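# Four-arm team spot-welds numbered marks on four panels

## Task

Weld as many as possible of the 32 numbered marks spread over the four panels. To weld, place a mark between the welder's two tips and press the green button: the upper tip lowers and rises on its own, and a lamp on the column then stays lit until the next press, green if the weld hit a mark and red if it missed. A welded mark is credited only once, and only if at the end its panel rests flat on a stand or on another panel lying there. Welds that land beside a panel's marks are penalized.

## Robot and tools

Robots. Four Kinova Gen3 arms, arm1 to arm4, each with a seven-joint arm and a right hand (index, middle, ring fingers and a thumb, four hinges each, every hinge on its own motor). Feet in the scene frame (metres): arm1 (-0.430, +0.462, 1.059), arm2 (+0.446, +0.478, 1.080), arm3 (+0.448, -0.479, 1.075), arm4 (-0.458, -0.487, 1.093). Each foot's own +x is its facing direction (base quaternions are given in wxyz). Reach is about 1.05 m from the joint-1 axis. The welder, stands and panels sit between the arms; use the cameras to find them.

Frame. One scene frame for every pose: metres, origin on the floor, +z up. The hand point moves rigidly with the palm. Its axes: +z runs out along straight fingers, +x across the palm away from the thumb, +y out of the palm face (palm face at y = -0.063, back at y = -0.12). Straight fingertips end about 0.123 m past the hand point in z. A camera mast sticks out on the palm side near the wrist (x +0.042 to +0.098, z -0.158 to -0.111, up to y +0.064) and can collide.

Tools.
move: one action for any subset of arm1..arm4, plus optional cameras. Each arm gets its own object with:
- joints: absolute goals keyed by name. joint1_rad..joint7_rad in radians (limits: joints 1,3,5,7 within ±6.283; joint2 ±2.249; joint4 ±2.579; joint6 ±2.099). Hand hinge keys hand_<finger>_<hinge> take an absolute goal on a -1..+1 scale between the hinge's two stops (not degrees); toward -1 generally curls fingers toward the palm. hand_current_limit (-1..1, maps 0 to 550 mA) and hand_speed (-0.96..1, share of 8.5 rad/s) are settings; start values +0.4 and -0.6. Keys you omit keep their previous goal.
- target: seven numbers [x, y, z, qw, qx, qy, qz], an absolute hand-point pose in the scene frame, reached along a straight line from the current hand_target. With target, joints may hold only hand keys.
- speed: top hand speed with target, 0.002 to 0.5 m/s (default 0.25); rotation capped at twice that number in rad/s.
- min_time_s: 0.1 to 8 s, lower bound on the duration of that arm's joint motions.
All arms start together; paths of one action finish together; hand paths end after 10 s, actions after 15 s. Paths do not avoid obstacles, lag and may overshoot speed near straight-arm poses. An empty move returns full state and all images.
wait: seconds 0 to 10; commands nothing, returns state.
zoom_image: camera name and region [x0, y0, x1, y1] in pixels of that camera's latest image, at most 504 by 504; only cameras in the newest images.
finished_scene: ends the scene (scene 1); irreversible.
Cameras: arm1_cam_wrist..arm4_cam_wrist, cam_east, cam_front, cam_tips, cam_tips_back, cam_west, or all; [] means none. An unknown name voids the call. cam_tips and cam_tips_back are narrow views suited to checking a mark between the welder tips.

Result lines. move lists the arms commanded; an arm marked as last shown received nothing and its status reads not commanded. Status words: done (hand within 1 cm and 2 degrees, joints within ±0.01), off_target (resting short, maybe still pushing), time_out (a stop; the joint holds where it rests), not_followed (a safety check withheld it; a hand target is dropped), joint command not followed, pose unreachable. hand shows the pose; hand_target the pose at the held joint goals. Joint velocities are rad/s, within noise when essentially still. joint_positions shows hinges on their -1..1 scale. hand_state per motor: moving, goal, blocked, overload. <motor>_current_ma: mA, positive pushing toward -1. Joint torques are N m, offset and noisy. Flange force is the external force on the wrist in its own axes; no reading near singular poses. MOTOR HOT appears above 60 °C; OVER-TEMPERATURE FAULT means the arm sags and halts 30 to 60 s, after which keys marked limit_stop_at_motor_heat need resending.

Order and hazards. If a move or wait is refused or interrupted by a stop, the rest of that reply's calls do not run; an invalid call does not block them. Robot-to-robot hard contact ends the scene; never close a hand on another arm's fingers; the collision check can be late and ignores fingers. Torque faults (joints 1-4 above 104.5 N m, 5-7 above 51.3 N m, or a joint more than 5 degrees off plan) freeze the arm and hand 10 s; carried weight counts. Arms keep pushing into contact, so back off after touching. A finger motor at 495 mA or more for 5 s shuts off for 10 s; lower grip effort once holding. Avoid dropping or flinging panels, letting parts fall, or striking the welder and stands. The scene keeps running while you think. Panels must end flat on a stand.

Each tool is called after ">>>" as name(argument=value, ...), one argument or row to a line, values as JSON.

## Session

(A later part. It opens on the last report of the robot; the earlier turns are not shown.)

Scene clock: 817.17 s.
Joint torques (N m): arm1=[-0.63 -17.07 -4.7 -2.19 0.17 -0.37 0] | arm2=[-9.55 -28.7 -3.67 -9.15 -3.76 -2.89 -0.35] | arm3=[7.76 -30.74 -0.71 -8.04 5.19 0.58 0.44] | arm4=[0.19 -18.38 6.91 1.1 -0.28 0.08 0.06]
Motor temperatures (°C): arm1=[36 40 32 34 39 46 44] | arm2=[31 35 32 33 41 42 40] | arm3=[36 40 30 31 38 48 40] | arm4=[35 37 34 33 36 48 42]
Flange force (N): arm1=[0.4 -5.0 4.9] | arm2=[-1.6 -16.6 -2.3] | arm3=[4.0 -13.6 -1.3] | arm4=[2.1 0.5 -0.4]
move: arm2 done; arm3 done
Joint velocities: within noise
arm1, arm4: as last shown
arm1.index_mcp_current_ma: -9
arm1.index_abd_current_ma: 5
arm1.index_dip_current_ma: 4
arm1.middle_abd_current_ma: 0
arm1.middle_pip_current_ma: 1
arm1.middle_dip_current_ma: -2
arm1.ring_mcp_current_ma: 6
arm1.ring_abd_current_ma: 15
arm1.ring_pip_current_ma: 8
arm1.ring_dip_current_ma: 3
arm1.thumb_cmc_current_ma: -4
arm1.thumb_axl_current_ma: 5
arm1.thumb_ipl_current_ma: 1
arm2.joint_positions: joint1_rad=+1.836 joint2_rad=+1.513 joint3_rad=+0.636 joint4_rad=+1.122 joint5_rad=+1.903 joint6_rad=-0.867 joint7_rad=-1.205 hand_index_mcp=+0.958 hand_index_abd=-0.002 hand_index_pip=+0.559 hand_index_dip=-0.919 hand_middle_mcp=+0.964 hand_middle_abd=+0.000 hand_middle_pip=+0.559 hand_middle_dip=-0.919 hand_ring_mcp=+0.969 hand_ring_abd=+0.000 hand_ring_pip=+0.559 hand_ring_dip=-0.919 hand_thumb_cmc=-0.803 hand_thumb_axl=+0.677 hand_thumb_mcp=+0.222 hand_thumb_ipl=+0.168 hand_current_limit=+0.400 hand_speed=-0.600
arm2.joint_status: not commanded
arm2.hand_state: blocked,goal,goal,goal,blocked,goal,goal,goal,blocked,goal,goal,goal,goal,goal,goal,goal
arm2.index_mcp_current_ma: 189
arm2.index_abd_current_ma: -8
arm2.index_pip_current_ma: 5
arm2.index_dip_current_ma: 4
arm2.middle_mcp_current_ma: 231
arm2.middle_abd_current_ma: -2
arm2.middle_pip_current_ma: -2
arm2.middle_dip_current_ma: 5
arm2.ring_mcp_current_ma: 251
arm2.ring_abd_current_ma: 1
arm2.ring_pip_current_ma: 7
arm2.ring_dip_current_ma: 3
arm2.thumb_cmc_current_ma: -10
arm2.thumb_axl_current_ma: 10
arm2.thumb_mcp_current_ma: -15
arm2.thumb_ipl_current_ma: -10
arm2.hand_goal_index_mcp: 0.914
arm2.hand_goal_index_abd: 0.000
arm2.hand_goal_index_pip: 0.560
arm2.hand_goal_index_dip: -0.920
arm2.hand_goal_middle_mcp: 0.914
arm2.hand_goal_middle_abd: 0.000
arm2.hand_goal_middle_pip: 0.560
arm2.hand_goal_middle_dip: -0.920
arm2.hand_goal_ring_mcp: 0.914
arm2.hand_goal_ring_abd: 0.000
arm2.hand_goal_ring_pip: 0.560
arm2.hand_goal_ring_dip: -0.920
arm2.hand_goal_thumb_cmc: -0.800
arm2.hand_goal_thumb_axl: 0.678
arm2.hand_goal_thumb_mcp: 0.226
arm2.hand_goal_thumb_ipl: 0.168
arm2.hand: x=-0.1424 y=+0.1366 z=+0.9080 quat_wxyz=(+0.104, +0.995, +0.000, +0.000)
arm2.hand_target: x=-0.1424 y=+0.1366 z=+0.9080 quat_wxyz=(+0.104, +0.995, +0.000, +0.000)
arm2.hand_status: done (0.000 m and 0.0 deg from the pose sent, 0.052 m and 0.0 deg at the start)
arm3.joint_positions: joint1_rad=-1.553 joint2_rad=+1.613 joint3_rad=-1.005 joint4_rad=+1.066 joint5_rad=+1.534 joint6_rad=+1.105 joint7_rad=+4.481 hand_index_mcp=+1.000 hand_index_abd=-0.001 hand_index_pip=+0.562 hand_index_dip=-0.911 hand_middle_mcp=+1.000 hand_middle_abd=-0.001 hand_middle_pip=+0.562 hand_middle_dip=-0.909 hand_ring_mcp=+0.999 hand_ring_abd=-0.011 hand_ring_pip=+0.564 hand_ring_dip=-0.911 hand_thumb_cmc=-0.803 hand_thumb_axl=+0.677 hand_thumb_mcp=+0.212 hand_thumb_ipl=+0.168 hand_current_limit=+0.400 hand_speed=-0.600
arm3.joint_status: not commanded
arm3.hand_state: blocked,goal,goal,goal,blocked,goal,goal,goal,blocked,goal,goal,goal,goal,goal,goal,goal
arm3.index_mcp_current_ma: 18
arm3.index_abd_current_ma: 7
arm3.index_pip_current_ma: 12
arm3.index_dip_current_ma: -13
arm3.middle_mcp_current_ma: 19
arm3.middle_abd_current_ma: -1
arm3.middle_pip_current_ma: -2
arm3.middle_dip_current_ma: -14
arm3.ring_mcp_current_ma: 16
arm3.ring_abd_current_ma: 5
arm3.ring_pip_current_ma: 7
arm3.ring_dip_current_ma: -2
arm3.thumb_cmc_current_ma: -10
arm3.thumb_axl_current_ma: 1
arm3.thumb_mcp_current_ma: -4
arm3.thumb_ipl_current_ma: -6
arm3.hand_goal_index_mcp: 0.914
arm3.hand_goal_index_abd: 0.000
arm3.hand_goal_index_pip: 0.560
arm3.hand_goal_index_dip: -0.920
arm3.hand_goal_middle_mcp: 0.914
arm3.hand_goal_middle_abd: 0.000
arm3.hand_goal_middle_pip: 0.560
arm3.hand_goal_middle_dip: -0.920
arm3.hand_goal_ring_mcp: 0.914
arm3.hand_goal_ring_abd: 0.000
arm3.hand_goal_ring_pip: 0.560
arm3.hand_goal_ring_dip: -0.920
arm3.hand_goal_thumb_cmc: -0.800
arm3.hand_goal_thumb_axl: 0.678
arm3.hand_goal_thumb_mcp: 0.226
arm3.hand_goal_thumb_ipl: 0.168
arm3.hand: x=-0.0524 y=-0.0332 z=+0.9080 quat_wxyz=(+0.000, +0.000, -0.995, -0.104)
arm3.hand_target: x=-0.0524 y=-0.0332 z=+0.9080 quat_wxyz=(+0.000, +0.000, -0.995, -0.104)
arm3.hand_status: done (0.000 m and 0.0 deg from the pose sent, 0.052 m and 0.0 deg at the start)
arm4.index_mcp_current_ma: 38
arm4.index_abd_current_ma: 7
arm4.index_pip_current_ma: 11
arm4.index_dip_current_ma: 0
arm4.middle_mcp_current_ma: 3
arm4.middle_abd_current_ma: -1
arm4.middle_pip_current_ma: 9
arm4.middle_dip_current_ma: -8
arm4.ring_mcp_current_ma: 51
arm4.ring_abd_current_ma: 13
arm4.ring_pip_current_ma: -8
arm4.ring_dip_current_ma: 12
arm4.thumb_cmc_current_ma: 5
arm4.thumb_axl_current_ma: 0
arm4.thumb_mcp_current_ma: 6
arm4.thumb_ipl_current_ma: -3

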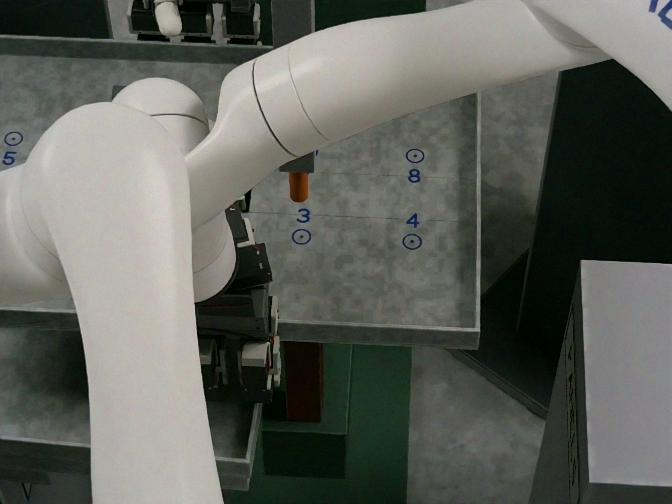

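>>> move(
  arm2={"target": [-0.1433, 0.136, 0.8993, 0.1045, 0.9945, 0, 0], "speed": 0.04},
  arm3={"target": [-0.0533, -0.0338, 0.8993, 0, 0, 0.9945, 0.1045], "speed": 0.04},
  arm4={"target": [0.023, -0.503, 0.860, 0, 0, 1, 0], "speed": 0.08},
)

>>> wait(
  seconds=2.5,
  cameras=["cam_front"],
)

>>> zoom_image(
  camera="cam_front",
  region=[300, 20, 400, 110],
)

Scene clock: 818.70 s.
Joint torques (N m): arm1=[-0.68 -17.16 -4.76 -2.23 0.16 -0.37 -0.01] | arm2=[-9.41 -27.65 -3.79 -8.72 -3.64 -2.75 -0.35] | arm3=[8.39 -28.09 0.51 -7.43 4.79 0.81 0.33] | arm4=[0.2 -17 5.89 1.03 -0.26 0.05 0.12]
Motor temperatures (°C): arm1=[36 40 32 34 39 46 44] | arm2=[31 35 32 33 41 42 40] | arm3=[36 40 30 31 38 48 40] | arm4=[35 37 34 33 36 48 42]
Flange force (N): arm1=[0.5 -5.3 5.2] | arm2=[-2.2 -15.8 -3.9] | arm3=[6.3 -12.4 -4.6] | arm4=[1.7 0.6 -4.0]
move: arm2 done; arm3 done; arm4 done
Joint velocities: within noise
arm1: as last shown
arm1.index_mcp_current_ma: -12
arm1.index_abd_current_ma: 13
arm1.index_pip_current_ma: 14
arm1.middle_mcp_current_ma: 4
arm1.middle_abd_current_ma: 1
arm1.middle_pip_current_ma: 3
arm1.middle_dip_current_ma: 9
arm1.ring_mcp_current_ma: 7
arm1.ring_abd_current_ma: 10
arm1.ring_pip_current_ma: 10
arm1.ring_dip_current_ma: 12
arm1.thumb_cmc_current_ma: -3
arm1.thumb_axl_current_ma: 2
arm1.thumb_mcp_current_ma: -4
arm1.thumb_ipl_current_ma: -2
arm2.joint_positions: joint1_rad=+1.840 joint2_rad=+1.531 joint3_rad=+0.634 joint4_rad=+1.103 joint5_rad=+1.900 joint6_rad=-0.862 joint7_rad=-1.210 hand_index_mcp=+0.958 hand_index_abd=-0.002 hand_index_pip=+0.559 hand_index_dip=-0.919 hand_middle_mcp=+0.964 hand_middle_abd=+0.000 hand_middle_pip=+0.559 hand_middle_dip=-0.919 hand_ring_mcp=+0.969 hand_ring_abd=-0.005 hand_ring_pip=+0.559 hand_ring_dip=-0.919 hand_thumb_cmc=-0.803 hand_thumb_axl=+0.677 hand_thumb_mcp=+0.222 hand_thumb_ipl=+0.168 hand_current_limit=+0.400 hand_speed=-0.600
arm2.joint_status: not commanded
arm2.hand_state: blocked,goal,goal,goal,blocked,goal,goal,goal,blocked,goal,goal,goal,goal,goal,goal,goal
arm2.index_mcp_current_ma: 185
arm2.index_abd_current_ma: -11
arm2.index_pip_current_ma: 10
arm2.index_dip_current_ma: 7
arm2.middle_mcp_current_ma: 230
arm2.middle_abd_current_ma: -1
arm2.middle_pip_current_ma: -9
arm2.middle_dip_current_ma: 0
arm2.ring_mcp_current_ma: 249
arm2.ring_abd_current_ma: -9
arm2.ring_pip_current_ma: 4
arm2.ring_dip_current_ma: 10
arm2.thumb_cmc_current_ma: -10
arm2.thumb_axl_current_ma: 9
arm2.thumb_mcp_current_ma: -11
arm2.thumb_ipl_current_ma: -3
arm2.hand_goal_index_mcp: 0.914
arm2.hand_goal_index_abd: 0.000
arm2.hand_goal_index_pip: 0.560
arm2.hand_goal_index_dip: -0.920
arm2.hand_goal_middle_mcp: 0.914
arm2.hand_goal_middle_abd: 0.000
arm2.hand_goal_middle_pip: 0.560
arm2.hand_goal_middle_dip: -0.920
arm2.hand_goal_ring_mcp: 0.914
arm2.hand_goal_ring_abd: 0.000
arm2.hand_goal_ring_pip: 0.560
arm2.hand_goal_ring_dip: -0.920
arm2.hand_goal_thumb_cmc: -0.800
arm2.hand_goal_thumb_axl: 0.678
arm2.hand_goal_thumb_mcp: 0.226
arm2.hand_goal_thumb_ipl: 0.168
arm2.hand: x=-0.1433 y=+0.1360 z=+0.8993 quat_wxyz=(+0.105, +0.995, +0.000, +0.000)
arm2.hand_target: x=-0.1433 y=+0.1360 z=+0.8993 quat_wxyz=(+0.105, +0.995, +0.000, +0.000)
arm2.hand_status: done (0.000 m and 0.0 deg from the pose sent, 0.009 m and 0.0 deg at the start)
arm3.joint_positions: joint1_rad=-1.560 joint2_rad=+1.629 joint3_rad=-1.001 joint4_rad=+1.050 joint5_rad=+1.539 joint6_rad=+1.096 joint7_rad=+4.484 hand_index_mcp=+1.000 hand_index_abd=-0.001 hand_index_pip=+0.562 hand_index_dip=-0.911 hand_middle_mcp=+1.000 hand_middle_abd=-0.001 hand_middle_pip=+0.562 hand_middle_dip=-0.909 hand_ring_mcp=+0.999 hand_ring_abd=-0.011 hand_ring_pip=+0.564 hand_ring_dip=-0.911 hand_thumb_cmc=-0.803 hand_thumb_axl=+0.677 hand_thumb_mcp=+0.212 hand_thumb_ipl=+0.168 hand_current_limit=+0.400 hand_speed=-0.600
arm3.joint_status: not commanded
arm3.hand_state: blocked,goal,goal,goal,blocked,goal,goal,goal,blocked,goal,goal,goal,goal,goal,goal,goal
arm3.index_mcp_current_ma: 14
arm3.index_abd_current_ma: 7
arm3.index_pip_current_ma: 8
arm3.index_dip_current_ma: -5
arm3.middle_mcp_current_ma: 16
arm3.middle_abd_current_ma: 0
arm3.middle_pip_current_ma: 10
arm3.middle_dip_current_ma: -9
arm3.ring_mcp_current_ma: 5
arm3.ring_abd_current_ma: 3
arm3.ring_pip_current_ma: 6
arm3.ring_dip_current_ma: -1
arm3.thumb_cmc_current_ma: -1
arm3.thumb_axl_current_ma: -2
arm3.thumb_mcp_current_ma: 4
arm3.thumb_ipl_current_ma: -8
arm3.hand_goal_index_mcp: 0.914
arm3.hand_goal_index_abd: 0.000
arm3.hand_goal_index_pip: 0.560
arm3.hand_goal_index_dip: -0.920
arm3.hand_goal_middle_mcp: 0.914
arm3.hand_goal_middle_abd: 0.000
arm3.hand_goal_middle_pip: 0.560
arm3.hand_goal_middle_dip: -0.920
arm3.hand_goal_ring_mcp: 0.914
arm3.hand_goal_ring_abd: 0.000
arm3.hand_goal_ring_pip: 0.560
arm3.hand_goal_ring_dip: -0.920
arm3.hand_goal_thumb_cmc: -0.800
arm3.hand_goal_thumb_axl: 0.678
arm3.hand_goal_thumb_mcp: 0.226
arm3.hand_goal_thumb_ipl: 0.168
arm3.hand: x=-0.0533 y=-0.0338 z=+0.8993 quat_wxyz=(+0.000, +0.000, -0.995, -0.104)
arm3.hand_target: x=-0.0533 y=-0.0338 z=+0.8993 quat_wxyz=(+0.000, +0.000, -0.995, -0.104)
arm3.hand_status: done (0.000 m and 0.0 deg from the pose sent, 0.009 m and 0.0 deg at the start)
arm4.joint_positions: joint1_rad=+2.005 joint2_rad=+1.809 joint3_rad=+1.122 joint4_rad=+1.630 joint5_rad=-1.862 joint6_rad=+1.154 joint7_rad=+2.842 hand_index_mcp=+0.143 hand_index_abd=-0.003 hand_index_pip=-0.486 hand_index_dip=+0.004 hand_middle_mcp=+0.747 hand_middle_abd=+0.001 hand_middle_pip=+0.571 hand_middle_dip=+0.700 hand_ring_mcp=+0.140 hand_ring_abd=+0.012 hand_ring_pip=-0.487 hand_ring_dip=+0.006 hand_thumb_cmc=-0.800 hand_thumb_axl=+0.677 hand_thumb_mcp=+0.219 hand_thumb_ipl=+0.168 hand_current_limit=+0.400 hand_speed=-0.600
arm4.joint_status: not commanded
arm4.hand_state: blocked,goal,goal,goal,goal,goal,goal,goal,blocked,goal,goal,goal,goal,goal,goal,goal
arm4.index_mcp_current_ma: 46
arm4.index_abd_current_ma: 1
arm4.index_pip_current_ma: 24
arm4.index_dip_current_ma: 9
arm4.middle_mcp_current_ma: -13
arm4.middle_abd_current_ma: 6
arm4.middle_pip_current_ma: -15
arm4.middle_dip_current_ma: -5
arm4.ring_mcp_current_ma: 44
arm4.ring_abd_current_ma: 20
arm4.ring_pip_current_ma: -7
arm4.ring_dip_current_ma: -1
arm4.thumb_cmc_current_ma: 18
arm4.thumb_axl_current_ma: -12
arm4.thumb_mcp_current_ma: 2
arm4.thumb_ipl_current_ma: 10
arm4.hand_goal_index_mcp: 0.100
arm4.hand_goal_index_abd: 0.000
arm4.hand_goal_index_pip: -0.500
arm4.hand_goal_index_dip: 0.000
arm4.hand_goal_middle_mcp: 0.754
arm4.hand_goal_middle_abd: 0.000
arm4.hand_goal_middle_pip: 0.576
arm4.hand_goal_middle_dip: 0.696
arm4.hand_goal_ring_mcp: 0.100
arm4.hand_goal_ring_abd: 0.000
arm4.hand_goal_ring_pip: -0.500
arm4.hand_goal_ring_dip: 0.000
arm4.hand_goal_thumb_cmc: -0.800
arm4.hand_goal_thumb_axl: 0.678
arm4.hand_goal_thumb_mcp: 0.226
arm4.hand_goal_thumb_ipl: 0.168
arm4.hand: x=+0.0230 y=-0.5030 z=+0.8600 quat_wxyz=(+0.000, +0.000, +1.000, +0.000)
arm4.hand_target: x=+0.0230 y=-0.5030 z=+0.8600 quat_wxyz=(+0.000, +0.000, +1.000, +0.000)
arm4.hand_status: done (0.000 m and 0.0 deg from the pose sent, 0.020 m and 0.0 deg at the start)
pictures: none

Scene clock: 821.20 s.
Joint torques (N m): arm1=[-0.64 -17.09 -4.64 -2.2 0.18 -0.37 0.03] | arm2=[-8.39 -28.56 -2.92 -9.1 -3.71 -2.27 -0.54] | arm3=[7.74 -29.42 -0.41 -7.56 4.71 0.65 0.17] | arm4=[0.19 -16.9 5.82 0.98 -0.27 0.09 0.1]
Motor temperatures (°C): arm1=[36 40 32 34 39 46 44] | arm2=[31 35 32 33 41 42 40] | arm3=[36 40 30 31 38 48 40] | arm4=[35 37 34 32 36 48 42]
Flange force (N): arm1=[0.8 -5.2 5.1] | arm2=[0.2 -15.5 -3.1] | arm3=[5.2 -12.1 -2.2] | arm4=[1.9 0.5 -4.3]
Joint velocities: within noise
arm1.joint_positions: joint1_rad=+0.420 joint2_rad=+0.918 joint3_rad=-0.573 joint4_rad=+2.248 joint5_rad=+2.162 joint6_rad=+0.227 joint7_rad=+5.096 hand_index_mcp=+0.912 hand_index_abd=-0.008 hand_index_pip=+0.936 hand_index_dip=+0.709 hand_middle_mcp=+0.913 hand_middle_abd=-0.008 hand_middle_pip=+0.930 hand_middle_dip=+0.708 hand_ring_mcp=+0.914 hand_ring_abd=+0.005 hand_ring_pip=+0.923 hand_ring_dip=+0.699 hand_thumb_cmc=-0.800 hand_thumb_axl=+0.677 hand_thumb_mcp=+0.212 hand_thumb_ipl=+0.168 hand_current_limit=+0.400 hand_speed=-0.600
arm1.joint_status: not commanded
arm1.hand_state: goal,goal,goal,goal,goal,goal,goal,goal,goal,goal,blocked,goal,goal,goal,goal,goal
arm1.index_mcp_current_ma: -8
arm1.index_abd_current_ma: 7
arm1.index_pip_current_ma: 9
arm1.index_dip_current_ma: 1
arm1.middle_mcp_current_ma: 4
arm1.middle_abd_current_ma: 3
arm1.middle_pip_current_ma: 6
arm1.middle_dip_current_ma: -3
arm1.ring_mcp_current_ma: 8
arm1.ring_abd_current_ma: 5
arm1.ring_pip_current_ma: 13
arm1.ring_dip_current_ma: 8
arm1.thumb_cmc_current_ma: 0
arm1.thumb_axl_current_ma: 2
arm1.thumb_mcp_current_ma: -3
arm1.thumb_ipl_current_ma: -1
arm1.hand_goal_index_mcp: 0.914
arm1.hand_goal_index_abd: 0.000
arm1.hand_goal_index_pip: 0.950
arm1.hand_goal_index_dip: 0.696
arm1.hand_goal_middle_mcp: 0.914
arm1.hand_goal_middle_abd: 0.000
arm1.hand_goal_middle_pip: 0.950
arm1.hand_goal_middle_dip: 0.696
arm1.hand_goal_ring_mcp: 0.914
arm1.hand_goal_ring_abd: 0.000
arm1.hand_goal_ring_pip: 0.950
arm1.hand_goal_ring_dip: 0.696
arm1.hand_goal_thumb_cmc: -0.800
arm1.hand_goal_thumb_axl: 0.678
arm1.hand_goal_thumb_mcp: 0.226
arm1.hand_goal_thumb_ipl: 0.168
arm1.hand: x=-0.7200 y=+0.1000 z=+1.0500 quat_wxyz=(-0.156, -0.988, +0.000, +0.000)
arm1.hand_target: x=-0.7200 y=+0.1000 z=+1.0500 quat_wxyz=(-0.156, -0.988, +0.000, +0.000)
arm1.hand_status: not commanded
arm2.joint_positions: joint1_rad=+1.840 joint2_rad=+1.531 joint3_rad=+0.633 joint4_rad=+1.103 joint5_rad=+1.900 joint6_rad=-0.862 joint7_rad=-1.210 hand_index_mcp=+0.957 hand_index_abd=+0.000 hand_index_pip=+0.559 hand_index_dip=-0.919 hand_middle_mcp=+0.964 hand_middle_abd=+0.001 hand_middle_pip=+0.559 hand_middle_dip=-0.919 hand_ring_mcp=+0.970 hand_ring_abd=-0.005 hand_ring_pip=+0.559 hand_ring_dip=-0.919 hand_thumb_cmc=-0.803 hand_thumb_axl=+0.677 hand_thumb_mcp=+0.222 hand_thumb_ipl=+0.168 hand_current_limit=+0.400 hand_speed=-0.600
arm2.joint_status: not commanded
arm2.hand_state: blocked,goal,goal,goal,blocked,goal,goal,goal,blocked,goal,goal,goal,goal,goal,goal,goal
arm2.index_mcp_current_ma: 188
arm2.index_abd_current_ma: -5
arm2.index_pip_current_ma: 6
arm2.index_dip_current_ma: 2
arm2.middle_mcp_current_ma: 231
arm2.middle_abd_current_ma: -1
arm2.middle_pip_current_ma: -10
arm2.middle_dip_current_ma: 6
arm2.ring_mcp_current_ma: 253
arm2.ring_abd_current_ma: -6
arm2.ring_pip_current_ma: 6
arm2.ring_dip_current_ma: 4
arm2.thumb_cmc_current_ma: -9
arm2.thumb_axl_current_ma: 7
arm2.thumb_mcp_current_ma: -13
arm2.thumb_ipl_current_ma: -4
arm2.hand_goal_index_mcp: 0.914
arm2.hand_goal_index_abd: 0.000
arm2.hand_goal_index_pip: 0.560
arm2.hand_goal_index_dip: -0.920
arm2.hand_goal_middle_mcp: 0.914
arm2.hand_goal_middle_abd: 0.000
arm2.hand_goal_middle_pip: 0.560
arm2.hand_goal_middle_dip: -0.920
arm2.hand_goal_ring_mcp: 0.914
arm2.hand_goal_ring_abd: 0.000
arm2.hand_goal_ring_pip: 0.560
arm2.hand_goal_ring_dip: -0.920
arm2.hand_goal_thumb_cmc: -0.800
arm2.hand_goal_thumb_axl: 0.678
arm2.hand_goal_thumb_mcp: 0.226
arm2.hand_goal_thumb_ipl: 0.168
arm2.hand: x=-0.1433 y=+0.1360 z=+0.8993 quat_wxyz=(+0.105, +0.995, +0.000, +0.000)
arm2.hand_target: x=-0.1433 y=+0.1360 z=+0.8993 quat_wxyz=(+0.105, +0.995, +0.000, +0.000)
arm2.hand_status: done (0.000 m and 0.0 deg from the pose sent, 0.009 m and 0.0 deg at the start)
arm3.joint_positions: joint1_rad=-1.560 joint2_rad=+1.629 joint3_rad=-1.001 joint4_rad=+1.050 joint5_rad=+1.539 joint6_rad=+1.096 joint7_rad=+4.484 hand_index_mcp=+1.000 hand_index_abd=-0.002 hand_index_pip=+0.562 hand_index_dip=-0.911 hand_middle_mcp=+1.000 hand_middle_abd=+0.000 hand_middle_pip=+0.562 hand_middle_dip=-0.909 hand_ring_mcp=+1.000 hand_ring_abd=-0.011 hand_ring_pip=+0.564 hand_ring_dip=-0.911 hand_thumb_cmc=-0.803 hand_thumb_axl=+0.677 hand_thumb_mcp=+0.212 hand_thumb_ipl=+0.168 hand_current_limit=+0.400 hand_speed=-0.600
arm3.joint_status: not commanded
arm3.hand_state: blocked,goal,goal,goal,blocked,goal,goal,goal,blocked,goal,goal,goal,goal,goal,goal,goal
arm3.index_mcp_current_ma: 10
arm3.index_abd_current_ma: 7
arm3.index_pip_current_ma: 12
arm3.index_dip_current_ma: -7
arm3.middle_mcp_current_ma: 23
arm3.middle_abd_current_ma: 2
arm3.middle_pip_current_ma: 13
arm3.middle_dip_current_ma: -6
arm3.ring_mcp_current_ma: 10
arm3.ring_abd_current_ma: 9
arm3.ring_pip_current_ma: 2
arm3.ring_dip_current_ma: -6
arm3.thumb_cmc_current_ma: -5
arm3.thumb_axl_current_ma: 1
arm3.thumb_mcp_current_ma: -1
arm3.thumb_ipl_current_ma: -11
arm3.hand_goal_index_mcp: 0.914
arm3.hand_goal_index_abd: 0.000
arm3.hand_goal_index_pip: 0.560
arm3.hand_goal_index_dip: -0.920
arm3.hand_goal_middle_mcp: 0.914
arm3.hand_goal_middle_abd: 0.000
arm3.hand_goal_middle_pip: 0.560
arm3.hand_goal_middle_dip: -0.920
arm3.hand_goal_ring_mcp: 0.914
arm3.hand_goal_ring_abd: 0.000
arm3.hand_goal_ring_pip: 0.560
arm3.hand_goal_ring_dip: -0.920
arm3.hand_goal_thumb_cmc: -0.800
arm3.hand_goal_thumb_axl: 0.678
arm3.hand_goal_thumb_mcp: 0.226
arm3.hand_goal_thumb_ipl: 0.168
arm3.hand: x=-0.0533 y=-0.0338 z=+0.8992 quat_wxyz=(+0.000, +0.000, -0.995, -0.104)
arm3.hand_target: x=-0.0533 y=-0.0338 z=+0.8993 quat_wxyz=(+0.000, +0.000, -0.995, -0.104)
arm3.hand_status: done (0.000 m and 0.0 deg from the pose sent, 0.009 m and 0.0 deg at the start)
arm4.joint_positions: joint1_rad=+2.005 joint2_rad=+1.809 joint3_rad=+1.122 joint4_rad=+1.630 joint5_rad=-1.862 joint6_rad=+1.154 joint7_rad=+2.842 hand_index_mcp=+0.143 hand_index_abd=-0.003 hand_index_pip=-0.486 hand_index_dip=+0.004 hand_middle_mcp=+0.747 hand_middle_abd=+0.001 hand_middle_pip=+0.571 hand_middle_dip=+0.700 hand_ring_mcp=+0.140 hand_ring_abd=+0.012 hand_ring_pip=-0.487 hand_ring_dip=+0.006 hand_thumb_cmc=-0.800 hand_thumb_axl=+0.677 hand_thumb_mcp=+0.219 hand_thumb_ipl=+0.168 hand_current_limit=+0.400 hand_speed=-0.600
arm4.joint_status: not commanded
arm4.hand_state: blocked,goal,goal,goal,goal,goal,goal,goal,blocked,goal,goal,goal,goal,goal,goal,goal
arm4.index_mcp_current_ma: 25
arm4.index_abd_current_ma: -2
arm4.index_pip_current_ma: 15
arm4.index_dip_current_ma: -3
arm4.middle_mcp_current_ma: -8
arm4.middle_abd_current_ma: 5
arm4.middle_pip_current_ma: -11
arm4.middle_dip_current_ma: -7
arm4.ring_mcp_current_ma: 30
arm4.ring_abd_current_ma: 5
arm4.ring_pip_current_ma: -9
arm4.ring_dip_current_ma: 19
arm4.thumb_cmc_current_ma: 14
arm4.thumb_axl_current_ma: 8
arm4.thumb_mcp_current_ma: 2
arm4.thumb_ipl_current_ma: 9
arm4.hand_goal_index_mcp: 0.100
arm4.hand_goal_index_abd: 0.000
arm4.hand_goal_index_pip: -0.500
arm4.hand_goal_index_dip: 0.000
arm4.hand_goal_middle_mcp: 0.754
arm4.hand_goal_middle_abd: 0.000
arm4.hand_goal_middle_pip: 0.576
arm4.hand_goal_middle_dip: 0.696
arm4.hand_goal_ring_mcp: 0.100
arm4.hand_goal_ring_abd: 0.000
arm4.hand_goal_ring_pip: -0.500
arm4.hand_goal_ring_dip: 0.000
arm4.hand_goal_thumb_cmc: -0.800
arm4.hand_goal_thumb_axl: 0.678
arm4.hand_goal_thumb_mcp: 0.226
arm4.hand_goal_thumb_ipl: 0.168
arm4.hand: x=+0.0230 y=-0.5030 z=+0.8600 quat_wxyz=(+0.000, +0.000, +1.000, +0.000)
arm4.hand_target: x=+0.0230 y=-0.5030 z=+0.8600 quat_wxyz=(+0.000, +0.000, +1.000, +0.000)
arm4.hand_status: done (0.000 m and 0.0 deg from the pose sent, 0.020 m and 0.0 deg at the start)
wait: 2.50 s; at rest by 0.27 s

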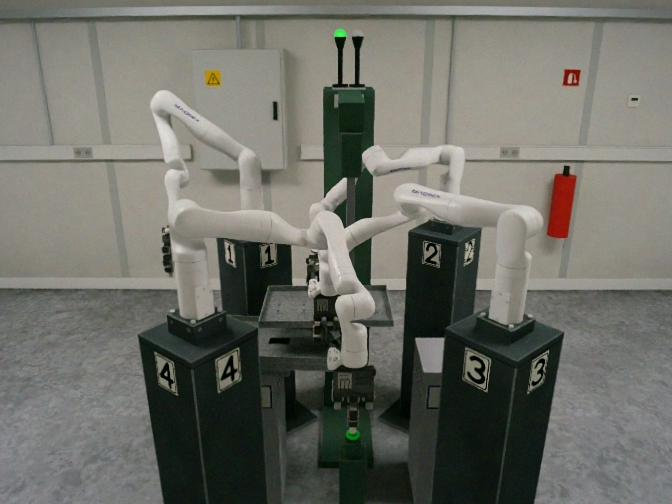

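Scaled by 5.040.

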